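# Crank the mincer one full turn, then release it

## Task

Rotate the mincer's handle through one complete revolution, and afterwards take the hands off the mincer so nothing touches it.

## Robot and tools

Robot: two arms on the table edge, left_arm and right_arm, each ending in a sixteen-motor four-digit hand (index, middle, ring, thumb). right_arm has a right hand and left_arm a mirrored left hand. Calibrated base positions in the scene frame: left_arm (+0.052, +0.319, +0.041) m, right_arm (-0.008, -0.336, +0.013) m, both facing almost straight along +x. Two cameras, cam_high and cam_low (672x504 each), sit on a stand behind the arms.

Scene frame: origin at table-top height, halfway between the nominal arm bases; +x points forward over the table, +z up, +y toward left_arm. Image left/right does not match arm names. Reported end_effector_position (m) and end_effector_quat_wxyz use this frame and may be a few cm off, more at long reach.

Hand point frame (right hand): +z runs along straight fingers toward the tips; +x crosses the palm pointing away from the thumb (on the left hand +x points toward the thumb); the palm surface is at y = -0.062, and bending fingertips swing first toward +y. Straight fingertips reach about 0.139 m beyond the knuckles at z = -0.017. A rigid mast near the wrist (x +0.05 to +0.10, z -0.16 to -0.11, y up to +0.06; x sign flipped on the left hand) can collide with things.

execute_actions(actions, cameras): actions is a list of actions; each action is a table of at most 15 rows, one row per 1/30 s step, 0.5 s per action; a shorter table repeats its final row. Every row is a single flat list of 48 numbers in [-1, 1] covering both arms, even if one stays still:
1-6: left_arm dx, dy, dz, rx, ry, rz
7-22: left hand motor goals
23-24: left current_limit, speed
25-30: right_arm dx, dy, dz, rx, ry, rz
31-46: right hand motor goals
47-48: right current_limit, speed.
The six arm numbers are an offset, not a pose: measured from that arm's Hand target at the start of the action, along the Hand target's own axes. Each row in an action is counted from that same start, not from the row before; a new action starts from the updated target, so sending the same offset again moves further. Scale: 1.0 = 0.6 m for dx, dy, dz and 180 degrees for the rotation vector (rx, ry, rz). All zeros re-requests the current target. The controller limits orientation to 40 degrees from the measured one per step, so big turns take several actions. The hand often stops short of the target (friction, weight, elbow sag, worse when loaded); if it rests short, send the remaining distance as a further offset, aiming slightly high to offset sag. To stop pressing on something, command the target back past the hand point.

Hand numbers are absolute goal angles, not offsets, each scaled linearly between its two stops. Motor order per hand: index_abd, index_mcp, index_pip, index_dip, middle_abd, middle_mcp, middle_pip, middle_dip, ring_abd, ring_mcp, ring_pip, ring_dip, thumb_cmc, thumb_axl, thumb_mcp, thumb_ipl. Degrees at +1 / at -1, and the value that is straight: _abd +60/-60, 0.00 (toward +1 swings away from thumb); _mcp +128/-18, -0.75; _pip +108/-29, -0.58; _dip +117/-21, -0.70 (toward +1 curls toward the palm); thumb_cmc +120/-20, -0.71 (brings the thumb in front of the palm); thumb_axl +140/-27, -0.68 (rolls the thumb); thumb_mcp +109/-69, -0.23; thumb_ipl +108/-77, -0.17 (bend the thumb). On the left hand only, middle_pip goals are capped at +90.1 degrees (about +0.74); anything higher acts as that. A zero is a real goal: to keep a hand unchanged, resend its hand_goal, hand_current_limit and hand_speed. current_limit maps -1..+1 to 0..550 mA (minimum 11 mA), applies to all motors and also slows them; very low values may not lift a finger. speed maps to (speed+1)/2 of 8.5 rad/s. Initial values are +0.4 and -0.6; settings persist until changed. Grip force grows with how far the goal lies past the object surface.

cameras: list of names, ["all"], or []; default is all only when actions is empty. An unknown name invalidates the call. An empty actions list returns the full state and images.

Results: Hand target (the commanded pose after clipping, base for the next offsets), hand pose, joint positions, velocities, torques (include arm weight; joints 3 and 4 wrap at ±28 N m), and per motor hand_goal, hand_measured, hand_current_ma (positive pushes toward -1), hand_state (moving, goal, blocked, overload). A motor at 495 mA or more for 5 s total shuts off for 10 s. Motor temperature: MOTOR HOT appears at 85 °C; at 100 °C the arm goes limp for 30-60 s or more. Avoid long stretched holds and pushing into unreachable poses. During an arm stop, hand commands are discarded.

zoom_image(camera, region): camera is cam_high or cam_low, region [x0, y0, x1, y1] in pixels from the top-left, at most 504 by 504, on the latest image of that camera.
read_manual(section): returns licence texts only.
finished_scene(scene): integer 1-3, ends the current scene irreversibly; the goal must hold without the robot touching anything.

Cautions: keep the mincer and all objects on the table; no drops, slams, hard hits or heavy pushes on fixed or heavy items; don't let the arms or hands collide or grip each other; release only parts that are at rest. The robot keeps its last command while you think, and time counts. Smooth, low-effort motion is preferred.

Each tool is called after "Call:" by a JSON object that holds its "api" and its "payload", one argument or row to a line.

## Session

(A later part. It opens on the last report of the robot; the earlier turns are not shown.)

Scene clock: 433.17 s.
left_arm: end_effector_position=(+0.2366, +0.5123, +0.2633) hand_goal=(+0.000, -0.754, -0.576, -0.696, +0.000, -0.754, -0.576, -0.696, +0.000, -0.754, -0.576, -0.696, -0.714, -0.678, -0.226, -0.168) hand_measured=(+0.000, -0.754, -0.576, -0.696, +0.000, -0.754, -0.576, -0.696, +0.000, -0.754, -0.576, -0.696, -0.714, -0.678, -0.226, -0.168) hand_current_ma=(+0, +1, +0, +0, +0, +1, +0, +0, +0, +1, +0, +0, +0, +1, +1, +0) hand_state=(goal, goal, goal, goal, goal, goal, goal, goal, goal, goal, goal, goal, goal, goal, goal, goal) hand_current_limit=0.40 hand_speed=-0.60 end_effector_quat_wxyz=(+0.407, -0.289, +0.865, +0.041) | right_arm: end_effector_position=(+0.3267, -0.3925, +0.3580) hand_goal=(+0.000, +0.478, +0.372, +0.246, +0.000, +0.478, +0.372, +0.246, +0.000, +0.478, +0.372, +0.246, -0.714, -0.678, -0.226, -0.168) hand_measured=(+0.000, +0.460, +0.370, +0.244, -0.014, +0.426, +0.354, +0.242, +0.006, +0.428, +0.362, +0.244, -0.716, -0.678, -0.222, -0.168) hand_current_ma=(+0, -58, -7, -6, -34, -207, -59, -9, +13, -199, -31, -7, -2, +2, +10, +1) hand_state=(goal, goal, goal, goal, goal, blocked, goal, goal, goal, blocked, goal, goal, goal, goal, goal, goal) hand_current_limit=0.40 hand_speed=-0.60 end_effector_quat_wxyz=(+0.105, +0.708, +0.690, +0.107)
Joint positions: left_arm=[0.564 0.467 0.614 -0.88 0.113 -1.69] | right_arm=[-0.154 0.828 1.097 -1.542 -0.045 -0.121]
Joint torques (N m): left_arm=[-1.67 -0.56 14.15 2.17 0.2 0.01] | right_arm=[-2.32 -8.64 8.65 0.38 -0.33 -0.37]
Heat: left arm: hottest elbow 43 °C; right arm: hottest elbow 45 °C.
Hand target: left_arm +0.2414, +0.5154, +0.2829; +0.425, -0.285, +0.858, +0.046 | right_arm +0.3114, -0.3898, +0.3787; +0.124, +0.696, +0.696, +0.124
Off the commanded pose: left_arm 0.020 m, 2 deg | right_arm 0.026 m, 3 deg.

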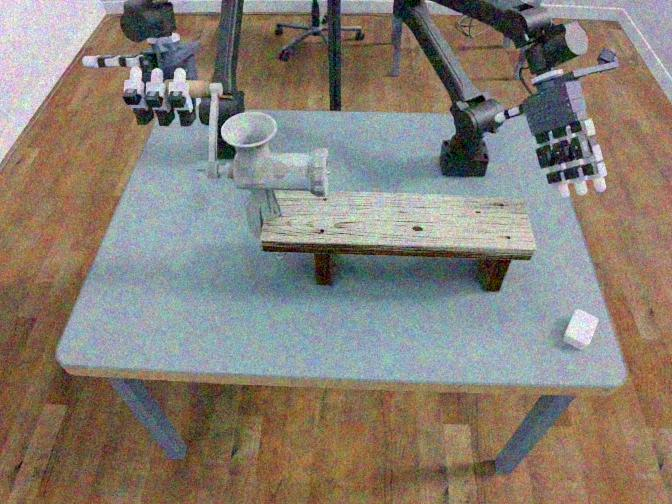

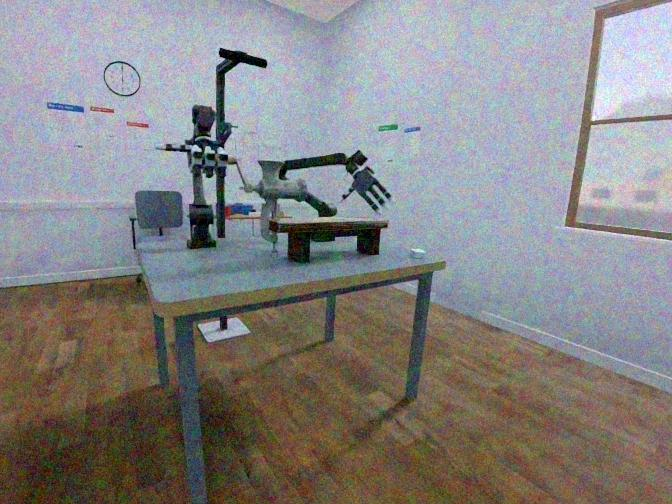

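Call:
{"api": "execute_actions", "payload": {
  "actions": [
    [[0,0,0,0,0,0,0,-0.754,-0.576,-0.696,0,-0.754,-0.576,-0.696,0,-0.754,-0.576,-0.696,-0.714,-0.678,-0.226,-0.168,0.4,-0.6,0,-0.0378,0.0354,0,0,0,0,0.479,0.372,0.246,0,0.479,0.372,0.246,0,0.479,0.372,0.246,-0.714,-0.678,-0.226,-0.168,0.4,-0.6]],
    [[0,0,0,0,0,0,0,-0.754,-0.576,-0.696,0,-0.754,-0.576,-0.696,0,-0.754,-0.576,-0.696,-0.714,-0.678,-0.226,-0.168,0.4,-0.6,0,-0.0378,0.0354,0,0,0,0,0.479,0.372,0.246,0,0.479,0.372,0.246,0,0.479,0.372,0.246,-0.714,-0.678,-0.226,-0.168,0.4,-0.6]],
    [[0,0,0,0,0,0,0,-0.754,-0.576,-0.696,0,-0.754,-0.576,-0.696,0,-0.754,-0.576,-0.696,-0.714,-0.678,-0.226,-0.168,0.4,-0.6,0,-0.0378,0.0354,0,0,0,0,0.479,0.372,0.246,0,0.479,0.372,0.246,0,0.479,0.372,0.246,-0.714,-0.678,-0.226,-0.168,0.4,-0.6]]
  ],
  "cameras": ["cam_high","cam_low"]
}}

Call:
{"api": "zoom_image", "payload": {
  "camera": "cam_high",
  "region": [80, 50, 282, 201]
}}

Call:
{"api": "zoom_image", "payload": {
  "camera": "cam_low",
  "region": [130, 90, 332, 241]
}}

Scene clock: 444.20 s.
left_arm: end_effector_position=(+0.2366, +0.5123, +0.2633) hand_goal=(+0.000, -0.754, -0.576, -0.696, +0.000, -0.754, -0.576, -0.696, +0.000, -0.754, -0.576, -0.696, -0.714, -0.678, -0.226, -0.168) hand_measured=(+0.000, -0.754, -0.576, -0.696, +0.000, -0.754, -0.576, -0.696, +0.000, -0.754, -0.576, -0.696, -0.714, -0.678, -0.226, -0.168) hand_current_ma=(+0, +1, +0, +0, +0, +1, +0, +0, +0, +1, +0, +0, +0, +1, +1, +0) hand_state=(goal, goal, goal, goal, goal, goal, goal, goal, goal, goal, goal, goal, goal, goal, goal, goal) hand_current_limit=0.40 hand_speed=-0.60 end_effector_quat_wxyz=(+0.407, -0.289, +0.865, +0.041) | right_arm: end_effector_position=(+0.2922, -0.3933, +0.2923) hand_goal=(+0.000, +0.478, +0.372, +0.246, +0.000, +0.478, +0.372, +0.246, +0.000, +0.478, +0.372, +0.246, -0.714, -0.678, -0.226, -0.168) hand_measured=(+0.000, +0.462, +0.370, +0.244, -0.026, +0.396, +0.336, +0.242, +0.016, +0.398, +0.344, +0.244, -0.716, -0.678, -0.222, -0.168) hand_current_ma=(+0, -55, -7, -6, -72, -347, -124, -9, +44, -339, -94, -7, -2, +2, +10, +1) hand_state=(goal, goal, goal, goal, blocked, blocked, blocked, goal, goal, blocked, blocked, goal, goal, goal, goal, goal) hand_current_limit=0.40 hand_speed=-0.60 end_effector_quat_wxyz=(+0.121, +0.707, +0.685, +0.127)
Joint positions: left_arm=[0.564 0.467 0.614 -0.88 0.113 -1.69] | right_arm=[-0.195 0.658 0.835 -1.402 -0.069 -0.15]
Joint torques (N m): left_arm=[-1.44 -0.97 14.17 2.09 0.23 0.02] | right_arm=[-2.78 -6.77 7.45 -0.91 -0.1 -0.5]
Heat: left arm: hottest elbow 43 °C; right arm: hottest elbow 44 °C.
Hand target: left_arm +0.2414, +0.5154, +0.2829; +0.425, -0.285, +0.858, +0.046 | right_arm +0.2696, -0.3898, +0.2955; +0.124, +0.696, +0.696, +0.124
Off the commanded pose: left_arm 0.020 m, 2 deg | right_arm 0.023 m, 2 deg.

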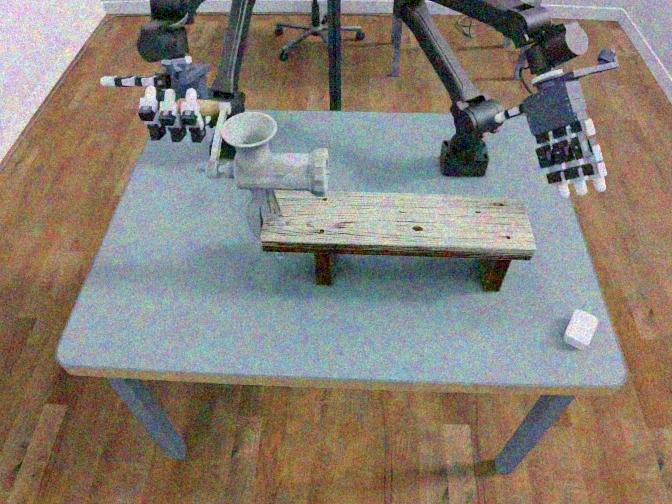

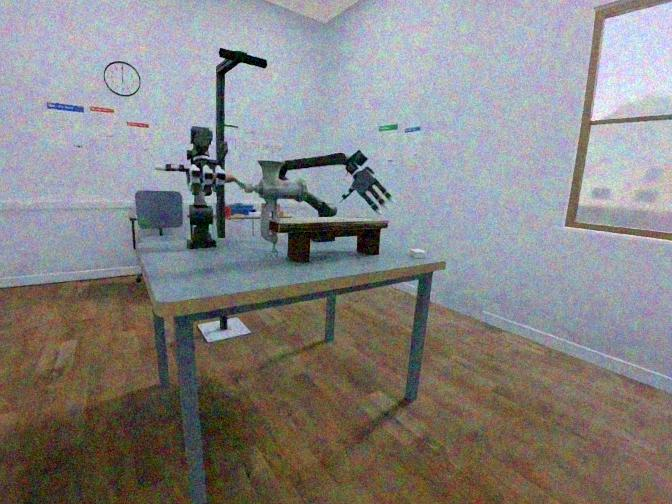

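Scaled by 2.495 from the camera's 672x504 image, which has a finer 960x720 frame.

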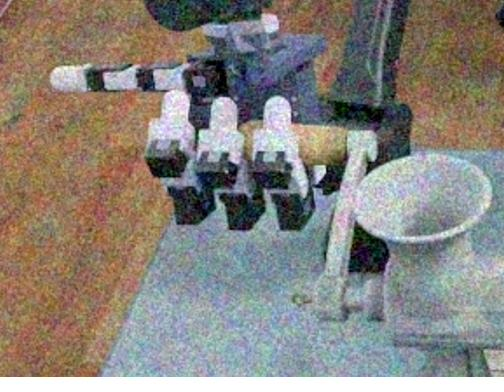

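Scaled by 2.495 from the camera's 672x504 image, which has a finer 960x720 frame.

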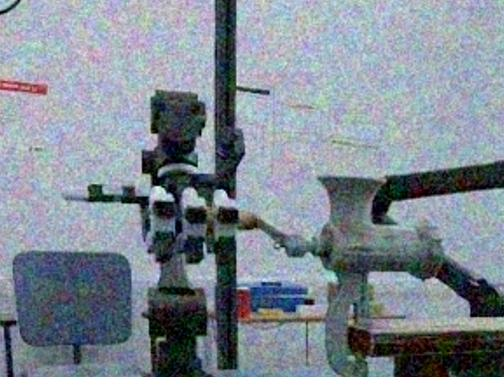

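Call:
{"api": "execute_actions", "payload": {
  "actions": [
    [[0,0,0,0,0,0,0,-0.754,-0.576,-0.696,0,-0.754,-0.576,-0.696,0,-0.754,-0.576,-0.696,-0.714,-0.678,-0.226,-0.168,0.4,-0.6,0,0.0018,0.035,0,0,0,0,0.479,0.372,0.246,0,0.479,0.372,0.246,0,0.479,0.372,0.246,-0.714,-0.678,-0.226,-0.168,0.4,-0.6]],
    [[0,0,0,0,0,0,0,-0.754,-0.576,-0.696,0,-0.754,-0.576,-0.696,0,-0.754,-0.576,-0.696,-0.714,-0.678,-0.226,-0.168,0.4,-0.6,0,0.0018,0.035,0,0,0,0,0.479,0.372,0.246,0,0.479,0.372,0.246,0,0.479,0.372,0.246,-0.714,-0.678,-0.226,-0.168,0.4,-0.6]],
    [[0,0,0,0,0,0,0,-0.754,-0.576,-0.696,0,-0.754,-0.576,-0.696,0,-0.754,-0.576,-0.696,-0.714,-0.678,-0.226,-0.168,0.4,-0.6,0,-0.0093,0.0357,0,0,0,0,0.479,0.372,0.246,0,0.479,0.372,0.246,0,0.479,0.372,0.246,-0.714,-0.678,-0.226,-0.168,0.4,-0.6]]
  ],
  "cameras": ["cam_high","cam_low"]
}}

Call:
{"api": "zoom_image", "payload": {
  "camera": "cam_high",
  "region": [80, 50, 282, 201]
}}

Call:
{"api": "zoom_image", "payload": {
  "camera": "cam_low",
  "region": [130, 110, 332, 261]
}}

Scene clock: 459.50 s.
left_arm: end_effector_position=(+0.2366, +0.5123, +0.2633) hand_goal=(+0.000, -0.754, -0.576, -0.696, +0.000, -0.754, -0.576, -0.696, +0.000, -0.754, -0.576, -0.696, -0.714, -0.678, -0.226, -0.168) hand_measured=(+0.000, -0.754, -0.576, -0.696, +0.000, -0.754, -0.576, -0.696, +0.000, -0.754, -0.576, -0.696, -0.714, -0.678, -0.226, -0.168) hand_current_ma=(+0, +1, +0, +0, +0, +1, +0, +0, +0, +1, +0, +0, +0, +1, +1, +0) hand_state=(goal, goal, goal, goal, goal, goal, goal, goal, goal, goal, goal, goal, goal, goal, goal, goal) hand_current_limit=0.40 hand_speed=-0.60 end_effector_quat_wxyz=(+0.407, -0.289, +0.865, +0.041) | right_arm: end_effector_position=(+0.2943, -0.3930, +0.2470) hand_goal=(+0.000, +0.478, +0.372, +0.246, +0.000, +0.478, +0.372, +0.246, +0.000, +0.478, +0.372, +0.246, -0.714, -0.678, -0.226, -0.168) hand_measured=(+0.000, +0.462, +0.370, +0.244, -0.024, +0.434, +0.340, +0.242, +0.016, +0.438, +0.346, +0.244, -0.716, -0.678, -0.222, -0.168) hand_current_ma=(+0, -54, -7, -6, -67, -166, -106, -9, +40, -152, -84, -7, -2, +2, +10, +1) hand_state=(goal, goal, goal, goal, blocked, blocked, blocked, goal, goal, blocked, blocked, goal, goal, goal, goal, goal) hand_current_limit=0.40 hand_speed=-0.60 end_effector_quat_wxyz=(+0.132, +0.702, +0.687, +0.133)
Joint positions: left_arm=[0.564 0.467 0.614 -0.88 0.113 -1.69] | right_arm=[-0.195 0.629 0.696 -1.267 -0.068 -0.159]
Joint torques (N m): left_arm=[-1.03 -0.79 14.2 2.04 0.2 0.05] | right_arm=[-1.08 -1.32 6.72 0.77 0.07 -0.26]
Heat: left arm: hottest elbow 43 °C; right arm: hottest elbow 42 °C.
Hand target: left_arm +0.2414, +0.5154, +0.2829; +0.425, -0.285, +0.858, +0.046 | right_arm +0.2882, -0.3898, +0.2346; +0.124, +0.696, +0.696, +0.124
Off the commanded pose: left_arm 0.020 m, 2 deg | right_arm 0.014 m, 2 deg.

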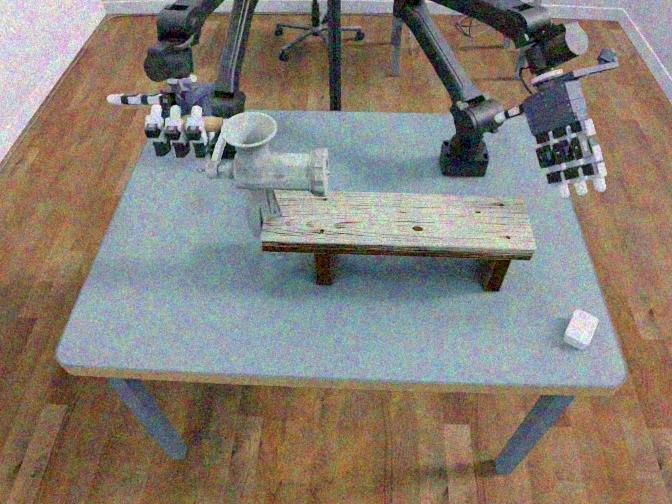

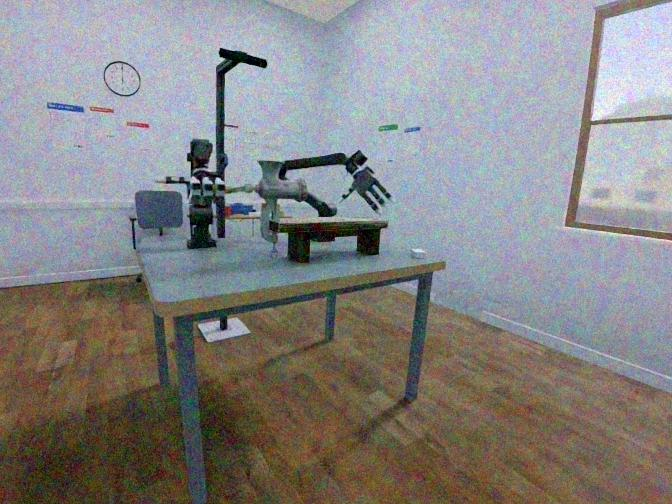

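Scaled by 2.495 from the camera's 672x504 image, which has a finer 960x720 frame.

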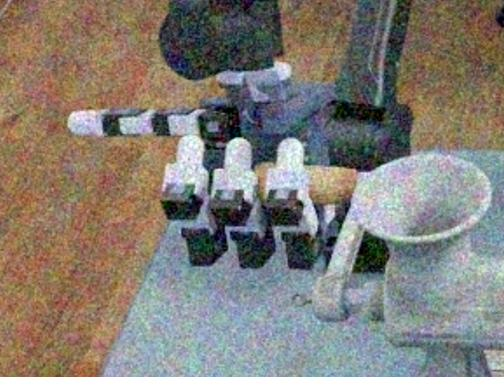

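Scaled by 2.495 from the camera's 672x504 image, which has a finer 960x720 frame.

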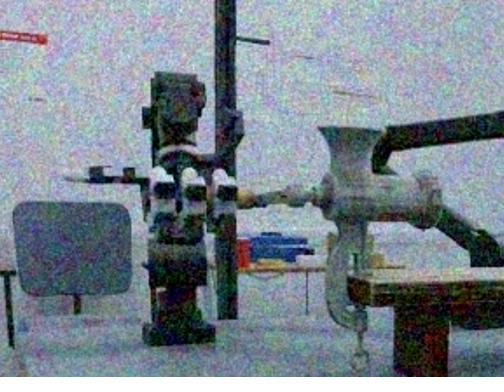

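Call:
{"api": "execute_actions", "payload": {
  "actions": [
    [[0,0,0,0,0,0,0,-0.754,-0.576,-0.696,0,-0.754,-0.576,-0.696,0,-0.754,-0.576,-0.696,-0.714,-0.678,-0.226,-0.168,0.4,-0.6,0,-0.0092,0.035,0,0,0,0,0.479,0.372,0.246,0,0.479,0.372,0.246,0,0.479,0.372,0.246,-0.714,-0.678,-0.226,-0.168,0.4,-0.6]],
    [[0,0,0,0,0,0,0,-0.754,-0.576,-0.696,0,-0.754,-0.576,-0.696,0,-0.754,-0.576,-0.696,-0.714,-0.678,-0.226,-0.168,0.4,-0.6,0,0.0005,0.0373,0,0,0,0,0.479,0.372,0.246,0,0.479,0.372,0.246,0,0.479,0.372,0.246,-0.714,-0.678,-0.226,-0.168,0.4,-0.6]],
    [[0,0,0,0,0,0,0,-0.754,-0.576,-0.696,0,-0.754,-0.576,-0.696,0,-0.754,-0.576,-0.696,-0.714,-0.678,-0.226,-0.168,0.4,-0.6,0,0.0005,0.0373,0,0,0,0,0.479,0.372,0.246,0,0.479,0.372,0.246,0,0.479,0.372,0.246,-0.714,-0.678,-0.226,-0.168,0.4,-0.6]],
    [[0,0,0,0,0,0,0,-0.754,-0.576,-0.696,0,-0.754,-0.576,-0.696,0,-0.754,-0.576,-0.696,-0.714,-0.678,-0.226,-0.168,0.4,-0.6,0,0.0102,0.0352,0,0,0,0,0.479,0.372,0.246,0,0.479,0.372,0.246,0,0.479,0.372,0.246,-0.714,-0.678,-0.226,-0.168,0.4,-0.6]]
  ],
  "cameras": ["cam_high","cam_low"]
}}

Call:
{"api": "zoom_image", "payload": {
  "camera": "cam_high",
  "region": [80, 70, 282, 221]
}}

Call:
{"api": "zoom_image", "payload": {
  "camera": "cam_low",
  "region": [130, 110, 332, 261]
}}

Scene clock: 470.03 s.
left_arm: end_effector_position=(+0.2366, +0.5123, +0.2633) hand_goal=(+0.000, -0.754, -0.576, -0.696, +0.000, -0.754, -0.576, -0.696, +0.000, -0.754, -0.576, -0.696, -0.714, -0.678, -0.226, -0.168) hand_measured=(+0.000, -0.754, -0.576, -0.696, +0.000, -0.754, -0.576, -0.696, +0.000, -0.754, -0.576, -0.696, -0.714, -0.678, -0.226, -0.168) hand_current_ma=(+0, +1, +0, +0, +0, +1, +0, +0, +0, +1, +0, +0, +0, +1, +1, +0) hand_state=(goal, goal, goal, goal, goal, goal, goal, goal, goal, goal, goal, goal, goal, goal, goal, goal) hand_current_limit=0.40 hand_speed=-0.60 end_effector_quat_wxyz=(+0.407, -0.289, +0.865, +0.041) | right_arm: end_effector_position=(+0.3228, -0.3945, +0.1715) hand_goal=(+0.000, +0.478, +0.372, +0.246, +0.000, +0.478, +0.372, +0.246, +0.000, +0.478, +0.372, +0.246, -0.714, -0.678, -0.226, -0.168) hand_measured=(+0.000, +0.462, +0.370, +0.244, -0.014, +0.460, +0.352, +0.242, +0.008, +0.466, +0.350, +0.242, -0.716, -0.678, -0.222, -0.168) hand_current_ma=(+0, -51, -6, -6, -36, -57, -64, -11, +17, -40, -67, -12, -3, +2, +10, +1) hand_state=(goal, goal, goal, goal, goal, goal, blocked, goal, goal, goal, blocked, goal, goal, goal, goal, goal) hand_current_limit=0.40 hand_speed=-0.60 end_effector_quat_wxyz=(+0.138, +0.697, +0.691, +0.135)
Joint positions: left_arm=[0.564 0.467 0.614 -0.88 0.113 -1.69] | right_arm=[-0.178 0.744 0.53 -0.973 -0.06 -0.156]
Joint torques (N m): left_arm=[-2.02 -0.26 14.06 2.04 0.2 0.01] | right_arm=[0.15 -0.32 6.75 1.29 0.16 0]
Motor temperatures (°C): left_arm=[28 31 44 29 26 29] | right_arm=[31 33 41 27 28 30]
Heat: left arm: hottest elbow 44 °C; right arm: hottest elbow 41 °C.
Hand target: left_arm +0.2414, +0.5154, +0.2829; +0.425, -0.285, +0.858, +0.046 | right_arm +0.3193, -0.3899, +0.1534; +0.124, +0.696, +0.696, +0.124
Off the commanded pose: left_arm 0.020 m, 2 deg | right_arm 0.019 m, 2 deg.

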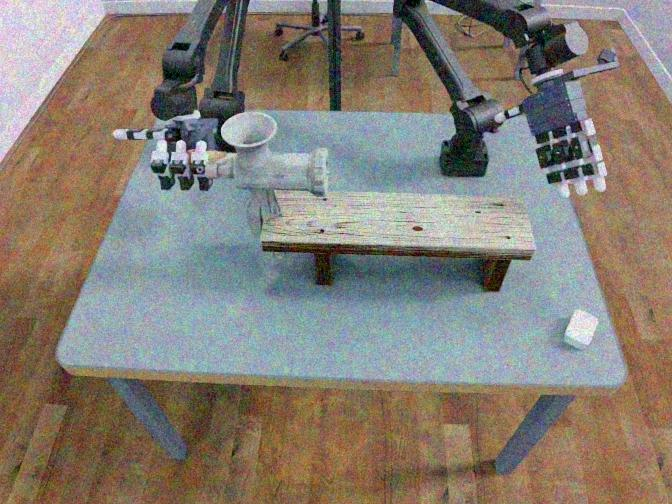

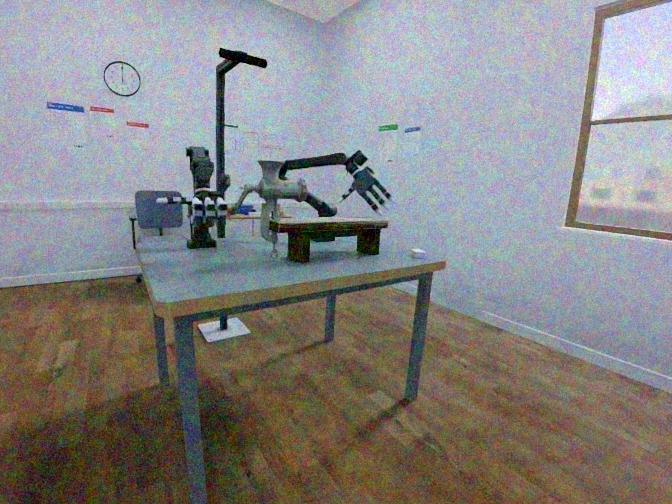

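Scaled by 2.495 from the camera's 672x504 image, which has a finer 960x720 frame.

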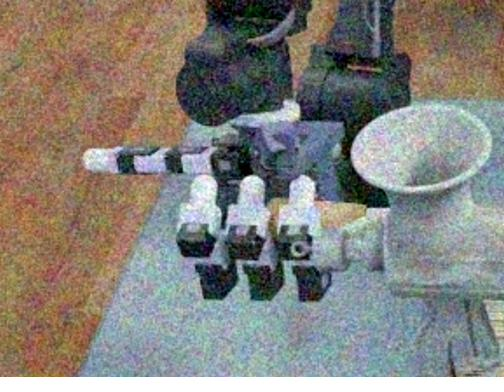

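Scaled by 2.495 from the camera's 672x504 image, which has a finer 960x720 frame.

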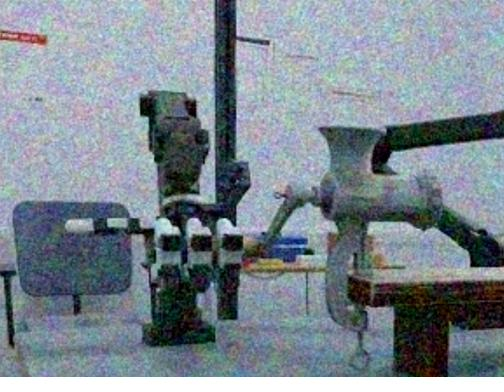

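Call:
{"api": "execute_actions", "payload": {
  "actions": [
    [[0,0,0,0,0,0,0,-0.754,-0.576,-0.696,0,-0.754,-0.576,-0.696,0,-0.754,-0.576,-0.696,-0.714,-0.678,-0.226,-0.168,0.4,-0.6,-0.0133,0.0097,0.0352,0,0,0,0,0.479,0.372,0.246,0,0.479,0.372,0.246,0,0.479,0.372,0.246,-0.714,-0.678,-0.226,-0.168,0.4,-0.6]],
    [[0,0,0,0,0,0,0,-0.754,-0.576,-0.696,0,-0.754,-0.576,-0.696,0,-0.754,-0.576,-0.696,-0.714,-0.678,-0.226,-0.168,0.4,-0.6,0,0.0188,0.0313,0,0,0,0,0.479,0.372,0.246,0,0.479,0.372,0.246,0,0.479,0.372,0.246,-0.714,-0.678,-0.226,-0.168,0.4,-0.6]],
    [[0,0,0,0,0,0,0,-0.754,-0.576,-0.696,0,-0.754,-0.576,-0.696,0,-0.754,-0.576,-0.696,-0.714,-0.678,-0.226,-0.168,0.4,-0.6,0,0.0188,0.0313,0,0,0,0,0.479,0.372,0.246,0,0.479,0.372,0.246,0,0.479,0.372,0.246,-0.714,-0.678,-0.226,-0.168,0.4,-0.6]]
  ],
  "cameras": ["cam_high","cam_low"]
}}

Call:
{"api": "zoom_image", "payload": {
  "camera": "cam_high",
  "region": [80, 90, 282, 241]
}}

Call:
{"api": "zoom_image", "payload": {
  "camera": "cam_low",
  "region": [130, 130, 332, 281]
}}

Scene clock: 483.90 s.
left_arm: end_effector_position=(+0.2366, +0.5123, +0.2633) hand_goal=(+0.000, -0.754, -0.576, -0.696, +0.000, -0.754, -0.576, -0.696, +0.000, -0.754, -0.576, -0.696, -0.714, -0.678, -0.226, -0.168) hand_measured=(+0.000, -0.754, -0.576, -0.696, +0.000, -0.754, -0.576, -0.696, +0.000, -0.754, -0.576, -0.696, -0.714, -0.678, -0.226, -0.168) hand_current_ma=(+0, +1, +0, +0, +0, +1, +0, +0, +0, +1, +0, +0, +0, +1, +1, +0) hand_state=(goal, goal, goal, goal, goal, goal, goal, goal, goal, goal, goal, goal, goal, goal, goal, goal) hand_current_limit=0.40 hand_speed=-0.60 end_effector_quat_wxyz=(+0.407, -0.289, +0.865, +0.041) | right_arm: end_effector_position=(+0.3691, -0.3966, +0.1236) hand_goal=(+0.000, +0.478, +0.372, +0.246, +0.000, +0.478, +0.372, +0.246, +0.000, +0.478, +0.372, +0.246, -0.714, -0.678, -0.226, -0.168) hand_measured=(+0.000, +0.462, +0.370, +0.244, -0.010, +0.466, +0.356, +0.240, +0.008, +0.466, +0.348, +0.232, -0.716, -0.678, -0.222, -0.168) hand_current_ma=(+0, -51, -6, -6, -22, -38, -46, -14, +16, -39, -77, -43, -3, +2, +10, +1) hand_state=(goal, goal, goal, goal, goal, goal, goal, goal, goal, goal, blocked, goal, goal, goal, goal, goal) hand_current_limit=0.40 hand_speed=-0.60 end_effector_quat_wxyz=(+0.135, +0.689, +0.698, +0.138)
Joint positions: left_arm=[0.564 0.467 0.614 -0.88 0.113 -1.69] | right_arm=[-0.169 0.986 0.508 -0.71 -0.069 -0.167]
Joint torques (N m): left_arm=[-0.85 0.09 14.02 2.14 0.22 0.01] | right_arm=[-0.85 -2.2 7.02 1.2 0.5 0.09]
Heat: left arm: hottest elbow 44 °C; right arm: hottest elbow 40 °C.
Hand target: left_arm +0.2414, +0.5154, +0.2829; +0.425, -0.285, +0.858, +0.046 | right_arm +0.3663, -0.3979, +0.1083; +0.124, +0.696, +0.696, +0.124
Off the commanded pose: left_arm 0.020 m, 2 deg | right_arm 0.016 m, 2 deg.

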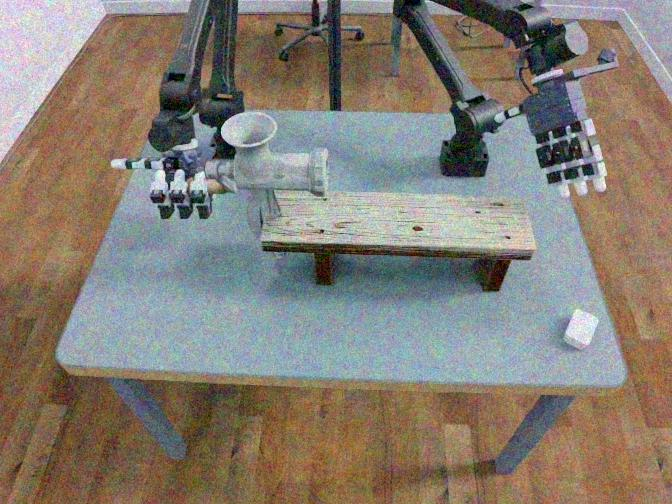

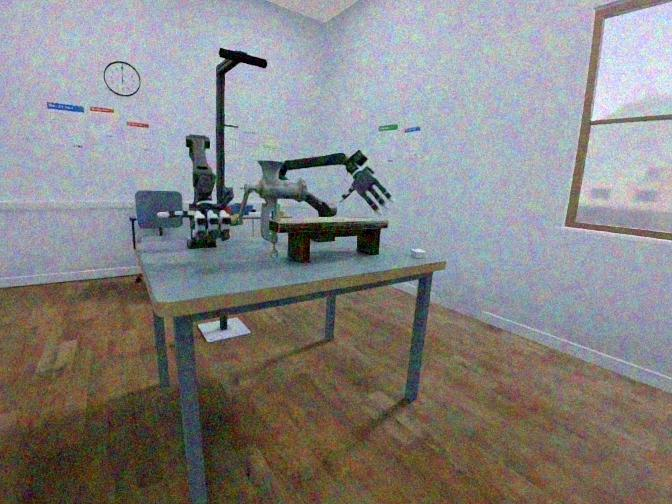

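Scaled by 2.495 from the camera's 672x504 image, which has a finer 960x720 frame.

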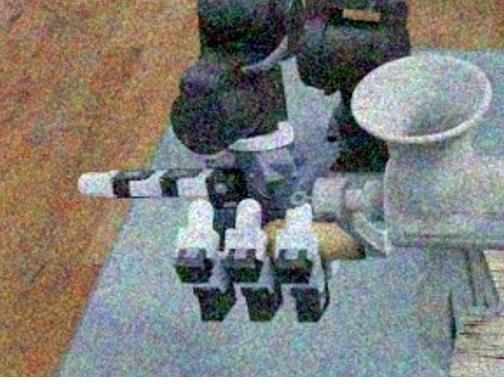

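Scaled by 2.495 from the camera's 672x504 image, which has a finer 960x720 frame.

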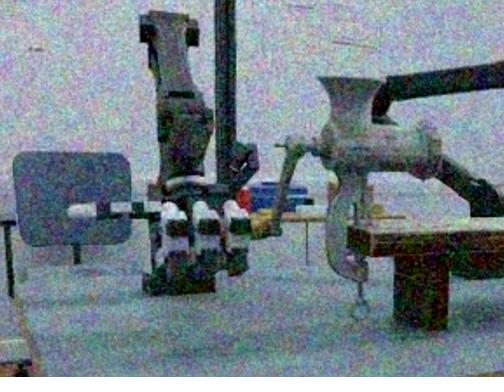

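Call:
{"api": "execute_actions", "payload": {
  "actions": [
    [[0,0,0,0,0,0,0,-0.754,-0.576,-0.696,0,-0.754,-0.576,-0.696,0,-0.754,-0.576,-0.696,-0.714,-0.678,-0.226,-0.168,0.4,-0.6,0,0.0275,0.026,0,0,0,0,0.479,0.372,0.246,0,0.479,0.372,0.246,0,0.479,0.372,0.246,-0.714,-0.678,-0.226,-0.168,0.4,-0.6]],
    [[0,0,0,0,0,0,0,-0.754,-0.576,-0.696,0,-0.754,-0.576,-0.696,0,-0.754,-0.576,-0.696,-0.714,-0.678,-0.226,-0.168,0.4,-0.6,0,0.0275,0.026,0,0,0,0,0.479,0.372,0.246,0,0.479,0.372,0.246,0,0.479,0.372,0.246,-0.714,-0.678,-0.226,-0.168,0.4,-0.6]],
    [[0,0,0,0,0,0,0,-0.754,-0.576,-0.696,0,-0.754,-0.576,-0.696,0,-0.754,-0.576,-0.696,-0.714,-0.678,-0.226,-0.168,0.4,-0.6,0,0.0325,0.0172,0,0,0,0,0.479,0.372,0.246,0,0.479,0.372,0.246,0,0.479,0.372,0.246,-0.714,-0.678,-0.226,-0.168,0.4,-0.6]],
    [[0,0,0,0,0,0,0,-0.754,-0.576,-0.696,0,-0.754,-0.576,-0.696,0,-0.754,-0.576,-0.696,-0.714,-0.678,-0.226,-0.168,0.4,-0.6,0,0.0325,0.0172,0,0,0,0,0.479,0.372,0.246,0,0.479,0.372,0.246,0,0.479,0.372,0.246,-0.714,-0.678,-0.226,-0.168,0.4,-0.6]]
  ],
  "cameras": ["cam_high","cam_low"]
}}

Call:
{"api": "zoom_image", "payload": {
  "camera": "cam_high",
  "region": [80, 130, 282, 281]
}}

Call:
{"api": "zoom_image", "payload": {
  "camera": "cam_low",
  "region": [130, 130, 332, 281]
}}

Scene clock: 496.47 s.
left_arm: end_effector_position=(+0.2366, +0.5123, +0.2633) hand_goal=(+0.000, -0.754, -0.576, -0.696, +0.000, -0.754, -0.576, -0.696, +0.000, -0.754, -0.576, -0.696, -0.714, -0.678, -0.226, -0.168) hand_measured=(+0.000, -0.754, -0.576, -0.696, +0.000, -0.754, -0.576, -0.696, +0.000, -0.754, -0.576, -0.696, -0.714, -0.678, -0.226, -0.168) hand_current_ma=(+0, +1, +0, +0, +0, +1, +0, +0, +0, +1, +0, +0, +0, +1, +1, +0) hand_state=(goal, goal, goal, goal, goal, goal, goal, goal, goal, goal, goal, goal, goal, goal, goal, goal) hand_current_limit=0.40 hand_speed=-0.60 end_effector_quat_wxyz=(+0.407, -0.289, +0.865, +0.041) | right_arm: end_effector_position=(+0.4431, -0.3979, +0.0948) hand_goal=(+0.000, +0.478, +0.372, +0.246, +0.000, +0.478, +0.372, +0.246, +0.000, +0.478, +0.372, +0.246, -0.714, -0.678, -0.226, -0.168) hand_measured=(+0.000, +0.462, +0.370, +0.244, -0.010, +0.470, +0.356, +0.236, +0.008, +0.472, +0.344, +0.228, -0.716, -0.678, -0.222, -0.168) hand_current_ma=(+0, -51, -6, -6, -22, -23, -50, -28, +16, -18, -92, -57, -3, +2, +10, +1) hand_state=(goal, goal, goal, goal, goal, goal, goal, goal, goal, goal, blocked, goal, goal, goal, goal, goal) hand_current_limit=0.40 hand_speed=-0.60 end_effector_quat_wxyz=(+0.130, +0.692, +0.698, +0.132)
Joint positions: left_arm=[0.564 0.467 0.614 -0.88 0.113 -1.69] | right_arm=[-0.13 1.286 0.637 -0.552 -0.052 -0.128]
Joint torques (N m): left_arm=[-1.9 -0.44 13.97 2.09 0.21 0.03] | right_arm=[-0.44 -4.78 8.27 1.43 0.41 0.11]
Heat: left arm: hottest elbow 44 °C; right arm: hottest elbow 40 °C.
Hand target: left_arm +0.2414, +0.5154, +0.2829; +0.425, -0.285, +0.858, +0.046 | right_arm +0.4517, -0.3980, +0.0845; +0.124, +0.696, +0.696, +0.124
Off the commanded pose: left_arm 0.020 m, 2 deg | right_arm 0.014 m, 1 deg.

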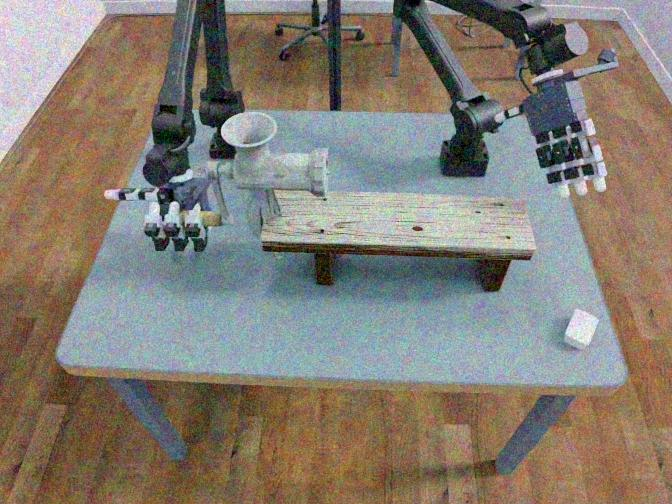

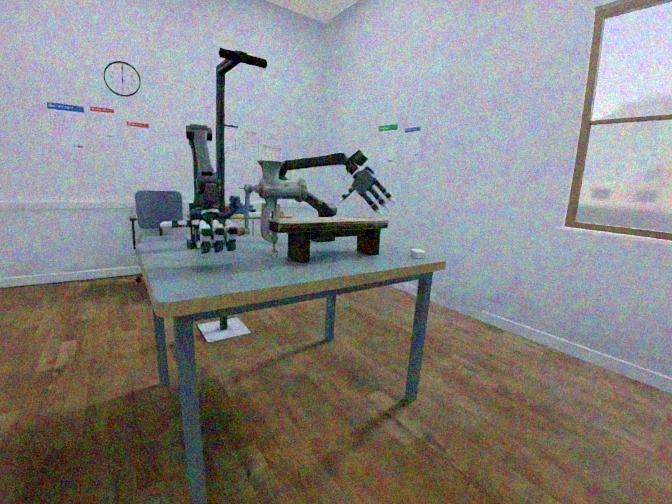

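Scaled by 2.495 from the camera's 672x504 image, which has a finer 960x720 frame.

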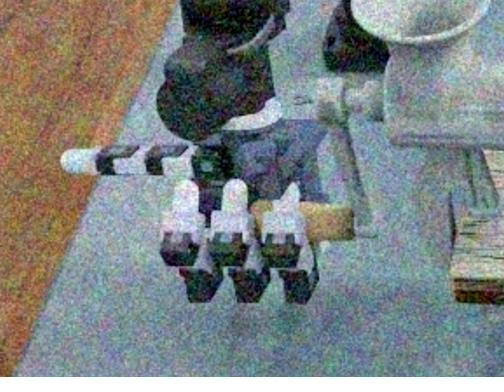

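Scaled by 2.495 from the camera's 672x504 image, which has a finer 960x720 frame.

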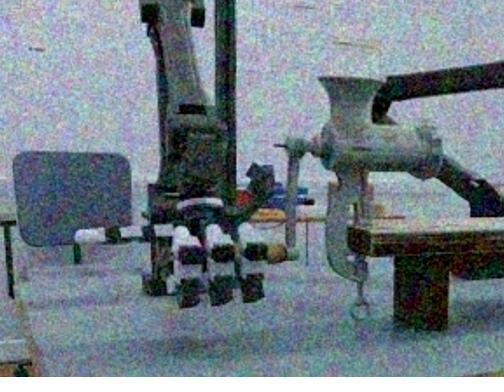

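Call:
{"api": "execute_actions", "payload": {
  "actions": [
    [[0,0,0,0,0,0,0,-0.754,-0.576,-0.696,0,-0.754,-0.576,-0.696,0,-0.754,-0.576,-0.696,-0.714,-0.678,-0.226,-0.168,0.4,-0.6,0,0.0357,0.0093,0,0,0,0,0.479,0.372,0.246,0,0.479,0.372,0.246,0,0.479,0.372,0.246,-0.714,-0.678,-0.226,-0.168,0.4,-0.6]],
    [[0,0,0,0,0,0,0,-0.754,-0.576,-0.696,0,-0.754,-0.576,-0.696,0,-0.754,-0.576,-0.696,-0.714,-0.678,-0.226,-0.168,0.4,-0.6,0,0.0357,0.0093,0,0,0,0,0.479,0.372,0.246,0,0.479,0.372,0.246,0,0.479,0.372,0.246,-0.714,-0.678,-0.226,-0.168,0.4,-0.6]],
    [[0,0,0,0,0,0,0,-0.754,-0.576,-0.696,0,-0.754,-0.576,-0.696,0,-0.754,-0.576,-0.696,-0.714,-0.678,-0.226,-0.168,0.4,-0.6,0,0.0374,-0.0005,0,0,0,0,0.479,0.372,0.246,0,0.479,0.372,0.246,0,0.479,0.372,0.246,-0.714,-0.678,-0.226,-0.168,0.4,-0.6]],
    [[0,0,0,0,0,0,0,-0.754,-0.576,-0.696,0,-0.754,-0.576,-0.696,0,-0.754,-0.576,-0.696,-0.714,-0.678,-0.226,-0.168,0.4,-0.6,0,0.0374,-0.0005,0,0,0,0,0.479,0.372,0.246,0,0.479,0.372,0.246,0,0.479,0.372,0.246,-0.714,-0.678,-0.226,-0.168,0.4,-0.6]],
    [[0,0,0,0,0,0,0,-0.754,-0.576,-0.696,0,-0.754,-0.576,-0.696,0,-0.754,-0.576,-0.696,-0.714,-0.678,-0.226,-0.168,0.4,-0.6,0,0.0352,-0.0102,0,0,0,0,0.479,0.372,0.246,0,0.479,0.372,0.246,0,0.479,0.372,0.246,-0.714,-0.678,-0.226,-0.168,0.4,-0.6]]
  ],
  "cameras": ["cam_high","cam_low"]
}}

Call:
{"api": "zoom_image", "payload": {
  "camera": "cam_high",
  "region": [80, 130, 282, 281]
}}

Call:
{"api": "zoom_image", "payload": {
  "camera": "cam_low",
  "region": [130, 130, 332, 281]
}}

Scene clock: 508.63 s.
left_arm: end_effector_position=(+0.2366, +0.5123, +0.2633) hand_goal=(+0.000, -0.754, -0.576, -0.696, +0.000, -0.754, -0.576, -0.696, +0.000, -0.754, -0.576, -0.696, -0.714, -0.678, -0.226, -0.168) hand_measured=(+0.000, -0.754, -0.576, -0.696, +0.000, -0.754, -0.576, -0.696, +0.000, -0.754, -0.576, -0.696, -0.714, -0.678, -0.226, -0.168) hand_current_ma=(+0, +1, +0, +0, +0, +1, +0, +0, +0, +1, +0, +0, +0, +1, +1, +0) hand_state=(goal, goal, goal, goal, goal, goal, goal, goal, goal, goal, goal, goal, goal, goal, goal, goal) hand_current_limit=0.40 hand_speed=-0.60 end_effector_quat_wxyz=(+0.407, -0.289, +0.865, +0.041) | right_arm: end_effector_position=(+0.5266, -0.3992, +0.1089) hand_goal=(+0.000, +0.478, +0.372, +0.246, +0.000, +0.478, +0.372, +0.246, +0.000, +0.478, +0.372, +0.246, -0.714, -0.678, -0.226, -0.168) hand_measured=(+0.000, +0.462, +0.370, +0.244, -0.010, +0.472, +0.356, +0.236, +0.008, +0.474, +0.344, +0.228, -0.716, -0.678, -0.222, -0.168) hand_current_ma=(+0, -51, -6, -6, -22, -18, -50, -28, +16, -13, -93, -59, -3, +2, +10, +1) hand_state=(goal, goal, goal, goal, goal, goal, goal, goal, goal, goal, blocked, goal, goal, goal, goal, goal) hand_current_limit=0.40 hand_speed=-0.60 end_effector_quat_wxyz=(+0.114, +0.694, +0.701, +0.116)
Joint positions: left_arm=[0.564 0.467 0.614 -0.88 0.113 -1.69] | right_arm=[-0.105 1.488 0.906 -0.665 -0.038 -0.108]
Joint torques (N m): left_arm=[-1.73 -0.67 14.16 2.03 0.22 0.05] | right_arm=[-0.09 -9.29 11.6 1.25 0.24 0.17]
Heat: left arm: hottest elbow 44 °C; right arm: hottest elbow 40 °C.
Hand target: left_arm +0.2414, +0.5154, +0.2829; +0.425, -0.285, +0.858, +0.046 | right_arm +0.5554, -0.3980, +0.1179; +0.124, +0.696, +0.696, +0.124
Off the commanded pose: left_arm 0.020 m, 2 deg | right_arm 0.030 m, 2 deg.

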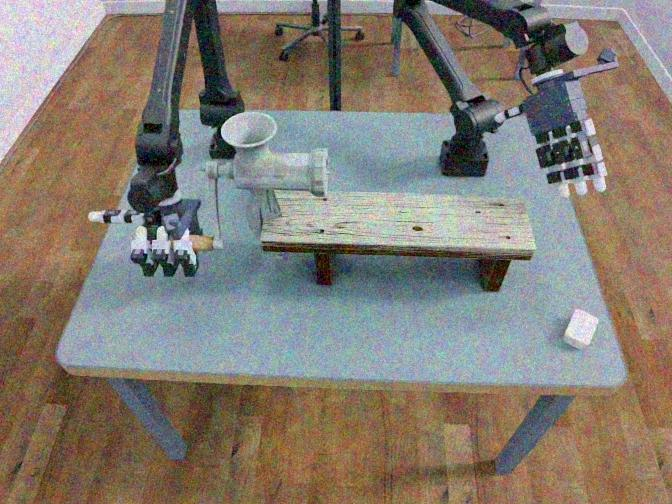

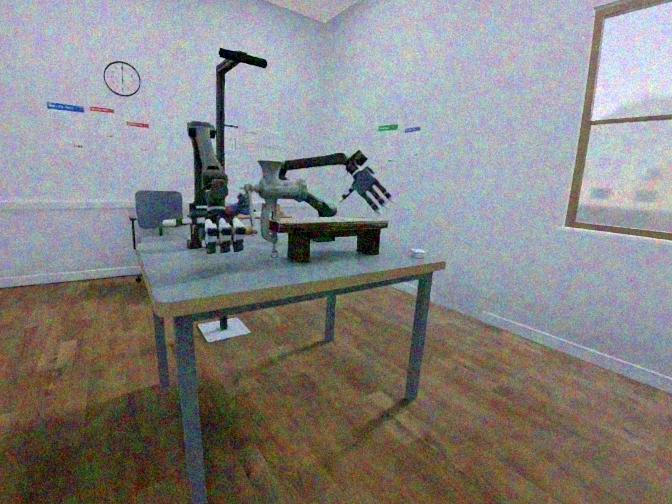

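Scaled by 2.495 from the camera's 672x504 image, which has a finer 960x720 frame.

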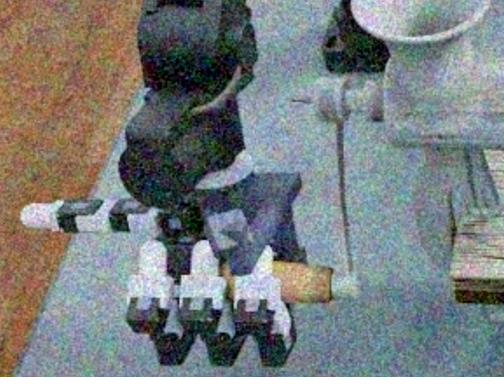

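Scaled by 2.495 from the camera's 672x504 image, which has a finer 960x720 frame.

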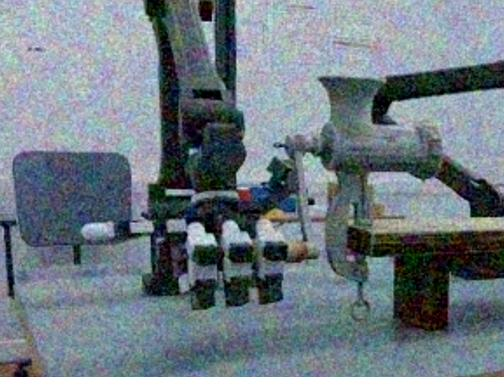

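Call:
{"api": "execute_actions", "payload": {
  "actions": [
    [[0,0,0,0,0,0,0,-0.754,-0.576,-0.696,0,-0.754,-0.576,-0.696,0,-0.754,-0.576,-0.696,-0.714,-0.678,-0.226,-0.168,0.4,-0.6,0,0.0352,-0.0102,0,0,0,0,0.479,0.372,0.246,0,0.479,0.372,0.246,0,0.479,0.372,0.246,-0.714,-0.678,-0.226,-0.168,0.4,-0.6]],
    [[0,0,0,0,0,0,0,-0.754,-0.576,-0.696,0,-0.754,-0.576,-0.696,0,-0.754,-0.576,-0.696,-0.714,-0.678,-0.226,-0.168,0.4,-0.6,0,0.0352,-0.0202,0,0,0,0,0.479,0.372,0.246,0,0.479,0.372,0.246,0,0.479,0.372,0.246,-0.714,-0.678,-0.226,-0.168,0.4,-0.6]]
  ],
  "cameras": ["cam_high","cam_low"]
}}

Call:
{"api": "zoom_image", "payload": {
  "camera": "cam_high",
  "region": [80, 130, 282, 281]
}}

Scene clock: 520.70 s.
left_arm: end_effector_position=(+0.2366, +0.5123, +0.2633) hand_goal=(+0.000, -0.754, -0.576, -0.696, +0.000, -0.754, -0.576, -0.696, +0.000, -0.754, -0.576, -0.696, -0.714, -0.678, -0.226, -0.168) hand_measured=(+0.000, -0.754, -0.576, -0.696, +0.000, -0.754, -0.576, -0.696, +0.000, -0.754, -0.576, -0.696, -0.714, -0.678, -0.226, -0.168) hand_current_ma=(+0, +1, +0, +0, +0, +1, +0, +0, +0, +1, +0, +0, +0, +1, +1, +0) hand_state=(goal, goal, goal, goal, goal, goal, goal, goal, goal, goal, goal, goal, goal, goal, goal, goal) hand_current_limit=0.40 hand_speed=-0.60 end_effector_quat_wxyz=(+0.407, -0.289, +0.865, +0.041) | right_arm: end_effector_position=(+0.5499, -0.3996, +0.1224) hand_goal=(+0.000, +0.478, +0.372, +0.246, +0.000, +0.478, +0.372, +0.246, +0.000, +0.478, +0.372, +0.246, -0.714, -0.678, -0.226, -0.168) hand_measured=(+0.000, +0.462, +0.370, +0.244, -0.010, +0.468, +0.356, +0.236, +0.008, +0.468, +0.344, +0.228, -0.716, -0.678, -0.222, -0.168) hand_current_ma=(+0, -51, -6, -6, -22, -30, -50, -28, +16, -27, -93, -59, -3, +2, +10, +1) hand_state=(goal, goal, goal, goal, goal, goal, goal, goal, goal, goal, blocked, goal, goal, goal, goal, goal) hand_current_limit=0.40 hand_speed=-0.60 end_effector_quat_wxyz=(+0.099, +0.696, +0.704, +0.102)
Joint positions: left_arm=[0.564 0.467 0.614 -0.88 0.113 -1.69] | right_arm=[-0.1 1.536 1.022 -0.774 -0.033 -0.105]
Joint torques (N m): left_arm=[-2.08 -1.03 14.11 2.13 0.2 0.03] | right_arm=[0.03 -12.1 13.09 1.44 0.12 0.21]
Heat: left arm: hottest elbow 44 °C; right arm: hottest elbow 42 °C.
Hand target: left_arm +0.2414, +0.5154, +0.2829; +0.425, -0.285, +0.858, +0.046 | right_arm +0.5887, -0.3981, +0.1496; +0.124, +0.696, +0.696, +0.124
Off the commanded pose: left_arm 0.020 m, 2 deg | right_arm 0.047 m, 4 deg.

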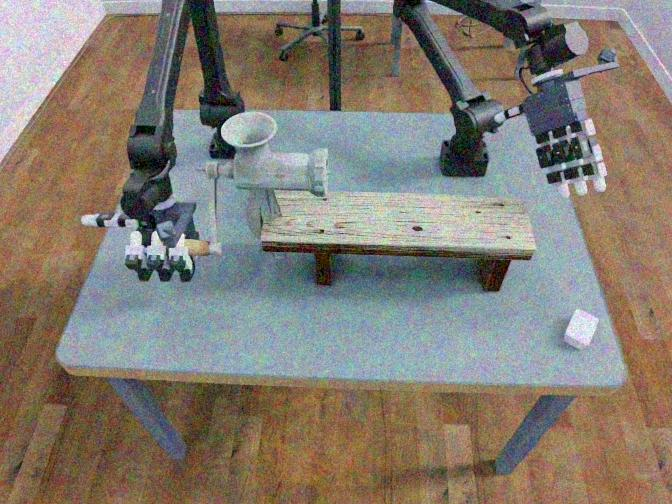

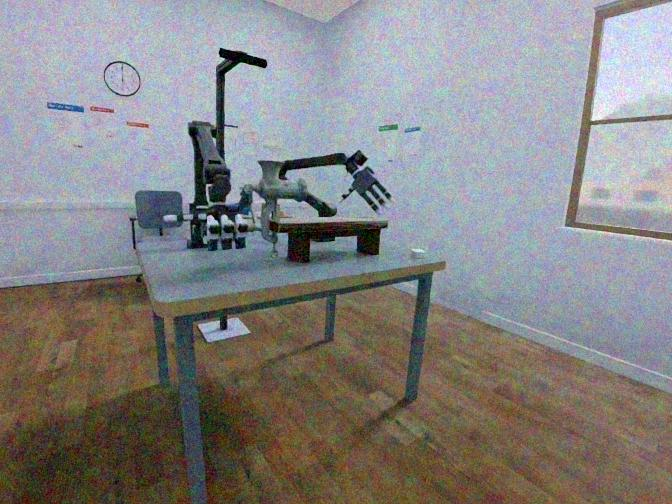

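Scaled by 2.495 from the camera's 672x504 image, which has a finer 960x720 frame.

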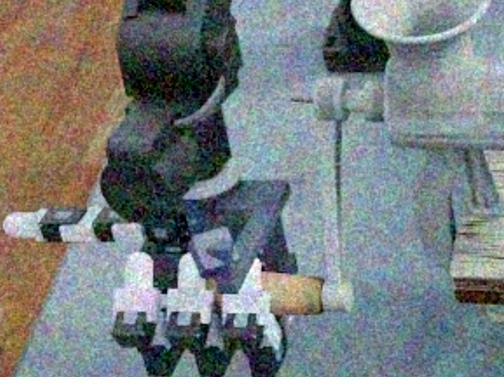

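Call:
{"api": "execute_actions", "payload": {
  "actions": [
    [[0,0,0,0,0,0,0,-0.754,-0.576,-0.696,0,-0.754,-0.576,-0.696,0,-0.754,-0.576,-0.696,-0.714,-0.678,-0.226,-0.168,0.4,-0.6,0,-0.045,0.01,0,0,0,0,0.479,-0.576,-0.696,0,0.479,-0.576,-0.696,0,0.479,-0.576,-0.696,-0.714,-0.678,-0.226,-0.168,0.4,-0.6]],
    [[0,0,0,0,0,0,0,-0.754,-0.576,-0.696,0,-0.754,-0.576,-0.696,0,-0.754,-0.576,-0.696,-0.714,-0.678,-0.226,-0.168,0.4,-0.6,0,0,0,0,0,0,0,0.3,-0.576,-0.696,0,0.3,-0.576,-0.696,0,0.3,-0.576,-0.696,-0.714,-0.678,-0.226,-0.168,0.4,-0.6]],
    [[0,0,0,0,0,0,0,-0.754,-0.576,-0.696,0,-0.754,-0.576,-0.696,0,-0.754,-0.576,-0.696,-0.714,-0.678,-0.226,-0.168,0.4,-0.6,0,0,0,0,0,0,0,0.137,-0.576,-0.696,0,0.137,-0.576,-0.696,0,0.137,-0.576,-0.696,-0.714,-0.678,-0.226,-0.168,0.4,-0.6]]
  ],
  "cameras": ["cam_high","cam_low"]
}}

Call:
{"api": "zoom_image", "payload": {
  "camera": "cam_high",
  "region": [80, 130, 282, 281]
}}

Call:
{"api": "zoom_image", "payload": {
  "camera": "cam_low",
  "region": [130, 130, 332, 281]
}}

Scene clock: 530.40 s.
left_arm: end_effector_position=(+0.2366, +0.5123, +0.2633) hand_goal=(+0.000, -0.754, -0.576, -0.696, +0.000, -0.754, -0.576, -0.696, +0.000, -0.754, -0.576, -0.696, -0.714, -0.678, -0.226, -0.168) hand_measured=(+0.000, -0.754, -0.576, -0.696, +0.000, -0.754, -0.576, -0.696, +0.000, -0.754, -0.576, -0.696, -0.714, -0.678, -0.226, -0.168) hand_current_ma=(+0, +1, +0, +0, +0, +1, +0, +0, +0, +1, +0, +0, +0, +1, +1, +0) hand_state=(goal, goal, goal, goal, goal, goal, goal, goal, goal, goal, goal, goal, goal, goal, goal, goal) hand_current_limit=0.40 hand_speed=-0.60 end_effector_quat_wxyz=(+0.407, -0.289, +0.865, +0.041) | right_arm: end_effector_position=(+0.5512, -0.3998, +0.1218) hand_goal=(+0.000, +0.136, -0.576, -0.696, +0.000, +0.136, -0.576, -0.696, +0.000, +0.136, -0.576, -0.696, -0.714, -0.678, -0.226, -0.168) hand_measured=(+0.000, +0.128, -0.576, -0.694, -0.004, +0.128, -0.576, -0.694, +0.004, +0.128, -0.576, -0.694, -0.716, -0.678, -0.222, -0.168) hand_current_ma=(+0, -21, +0, +6, -7, -23, +0, +5, +6, -24, +0, +6, -3, +2, +10, +1) hand_state=(goal, goal, goal, goal, goal, goal, goal, goal, goal, goal, goal, goal, goal, goal, goal, goal) hand_current_limit=0.40 hand_speed=-0.60 end_effector_quat_wxyz=(+0.104, +0.696, +0.703, +0.106)
Joint positions: left_arm=[0.564 0.467 0.614 -0.88 0.113 -1.69] | right_arm=[-0.1 1.536 1.014 -0.753 -0.032 -0.104]
Joint torques (N m): left_arm=[-1.08 -0.56 14.01 2.13 0.21 -0.02] | right_arm=[-0.38 -14.62 8.2 2.54 0.06 0.15]
Heat: left arm: hottest elbow 44 °C; right arm: hottest elbow 44 °C.
Hand target: left_arm +0.2414, +0.5154, +0.2829; +0.425, -0.285, +0.858, +0.046 | right_arm +0.5654, -0.3981, +0.1346; +0.124, +0.696, +0.696, +0.124
Off the commanded pose: left_arm 0.020 m, 2 deg | right_arm 0.019 m, 3 deg.

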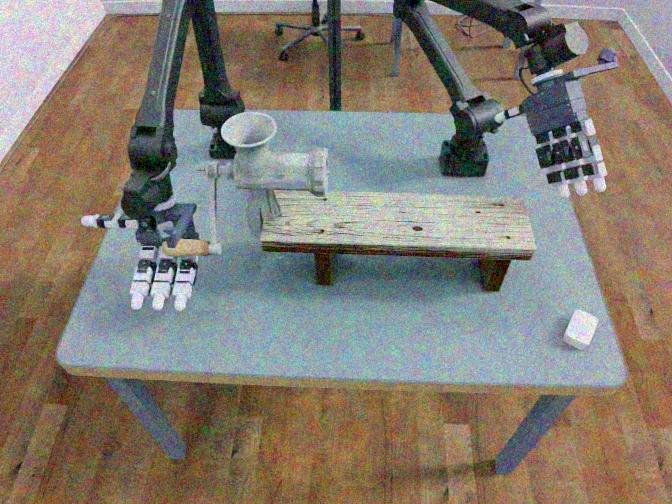

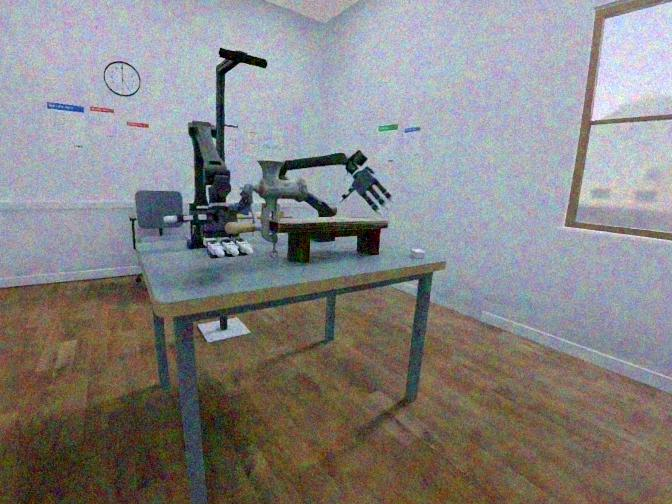

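Scaled by 2.495 from the camera's 672x504 image, which has a finer 960x720 frame.

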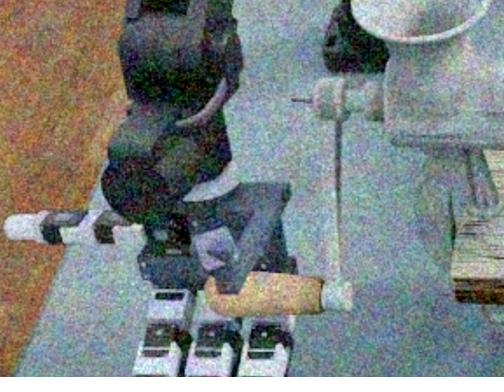

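Scaled by 2.495 from the camera's 672x504 image, which has a finer 960x720 frame.

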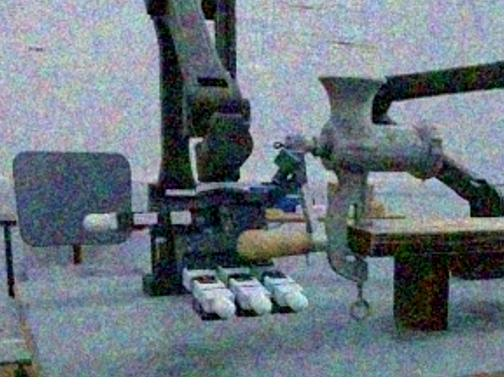

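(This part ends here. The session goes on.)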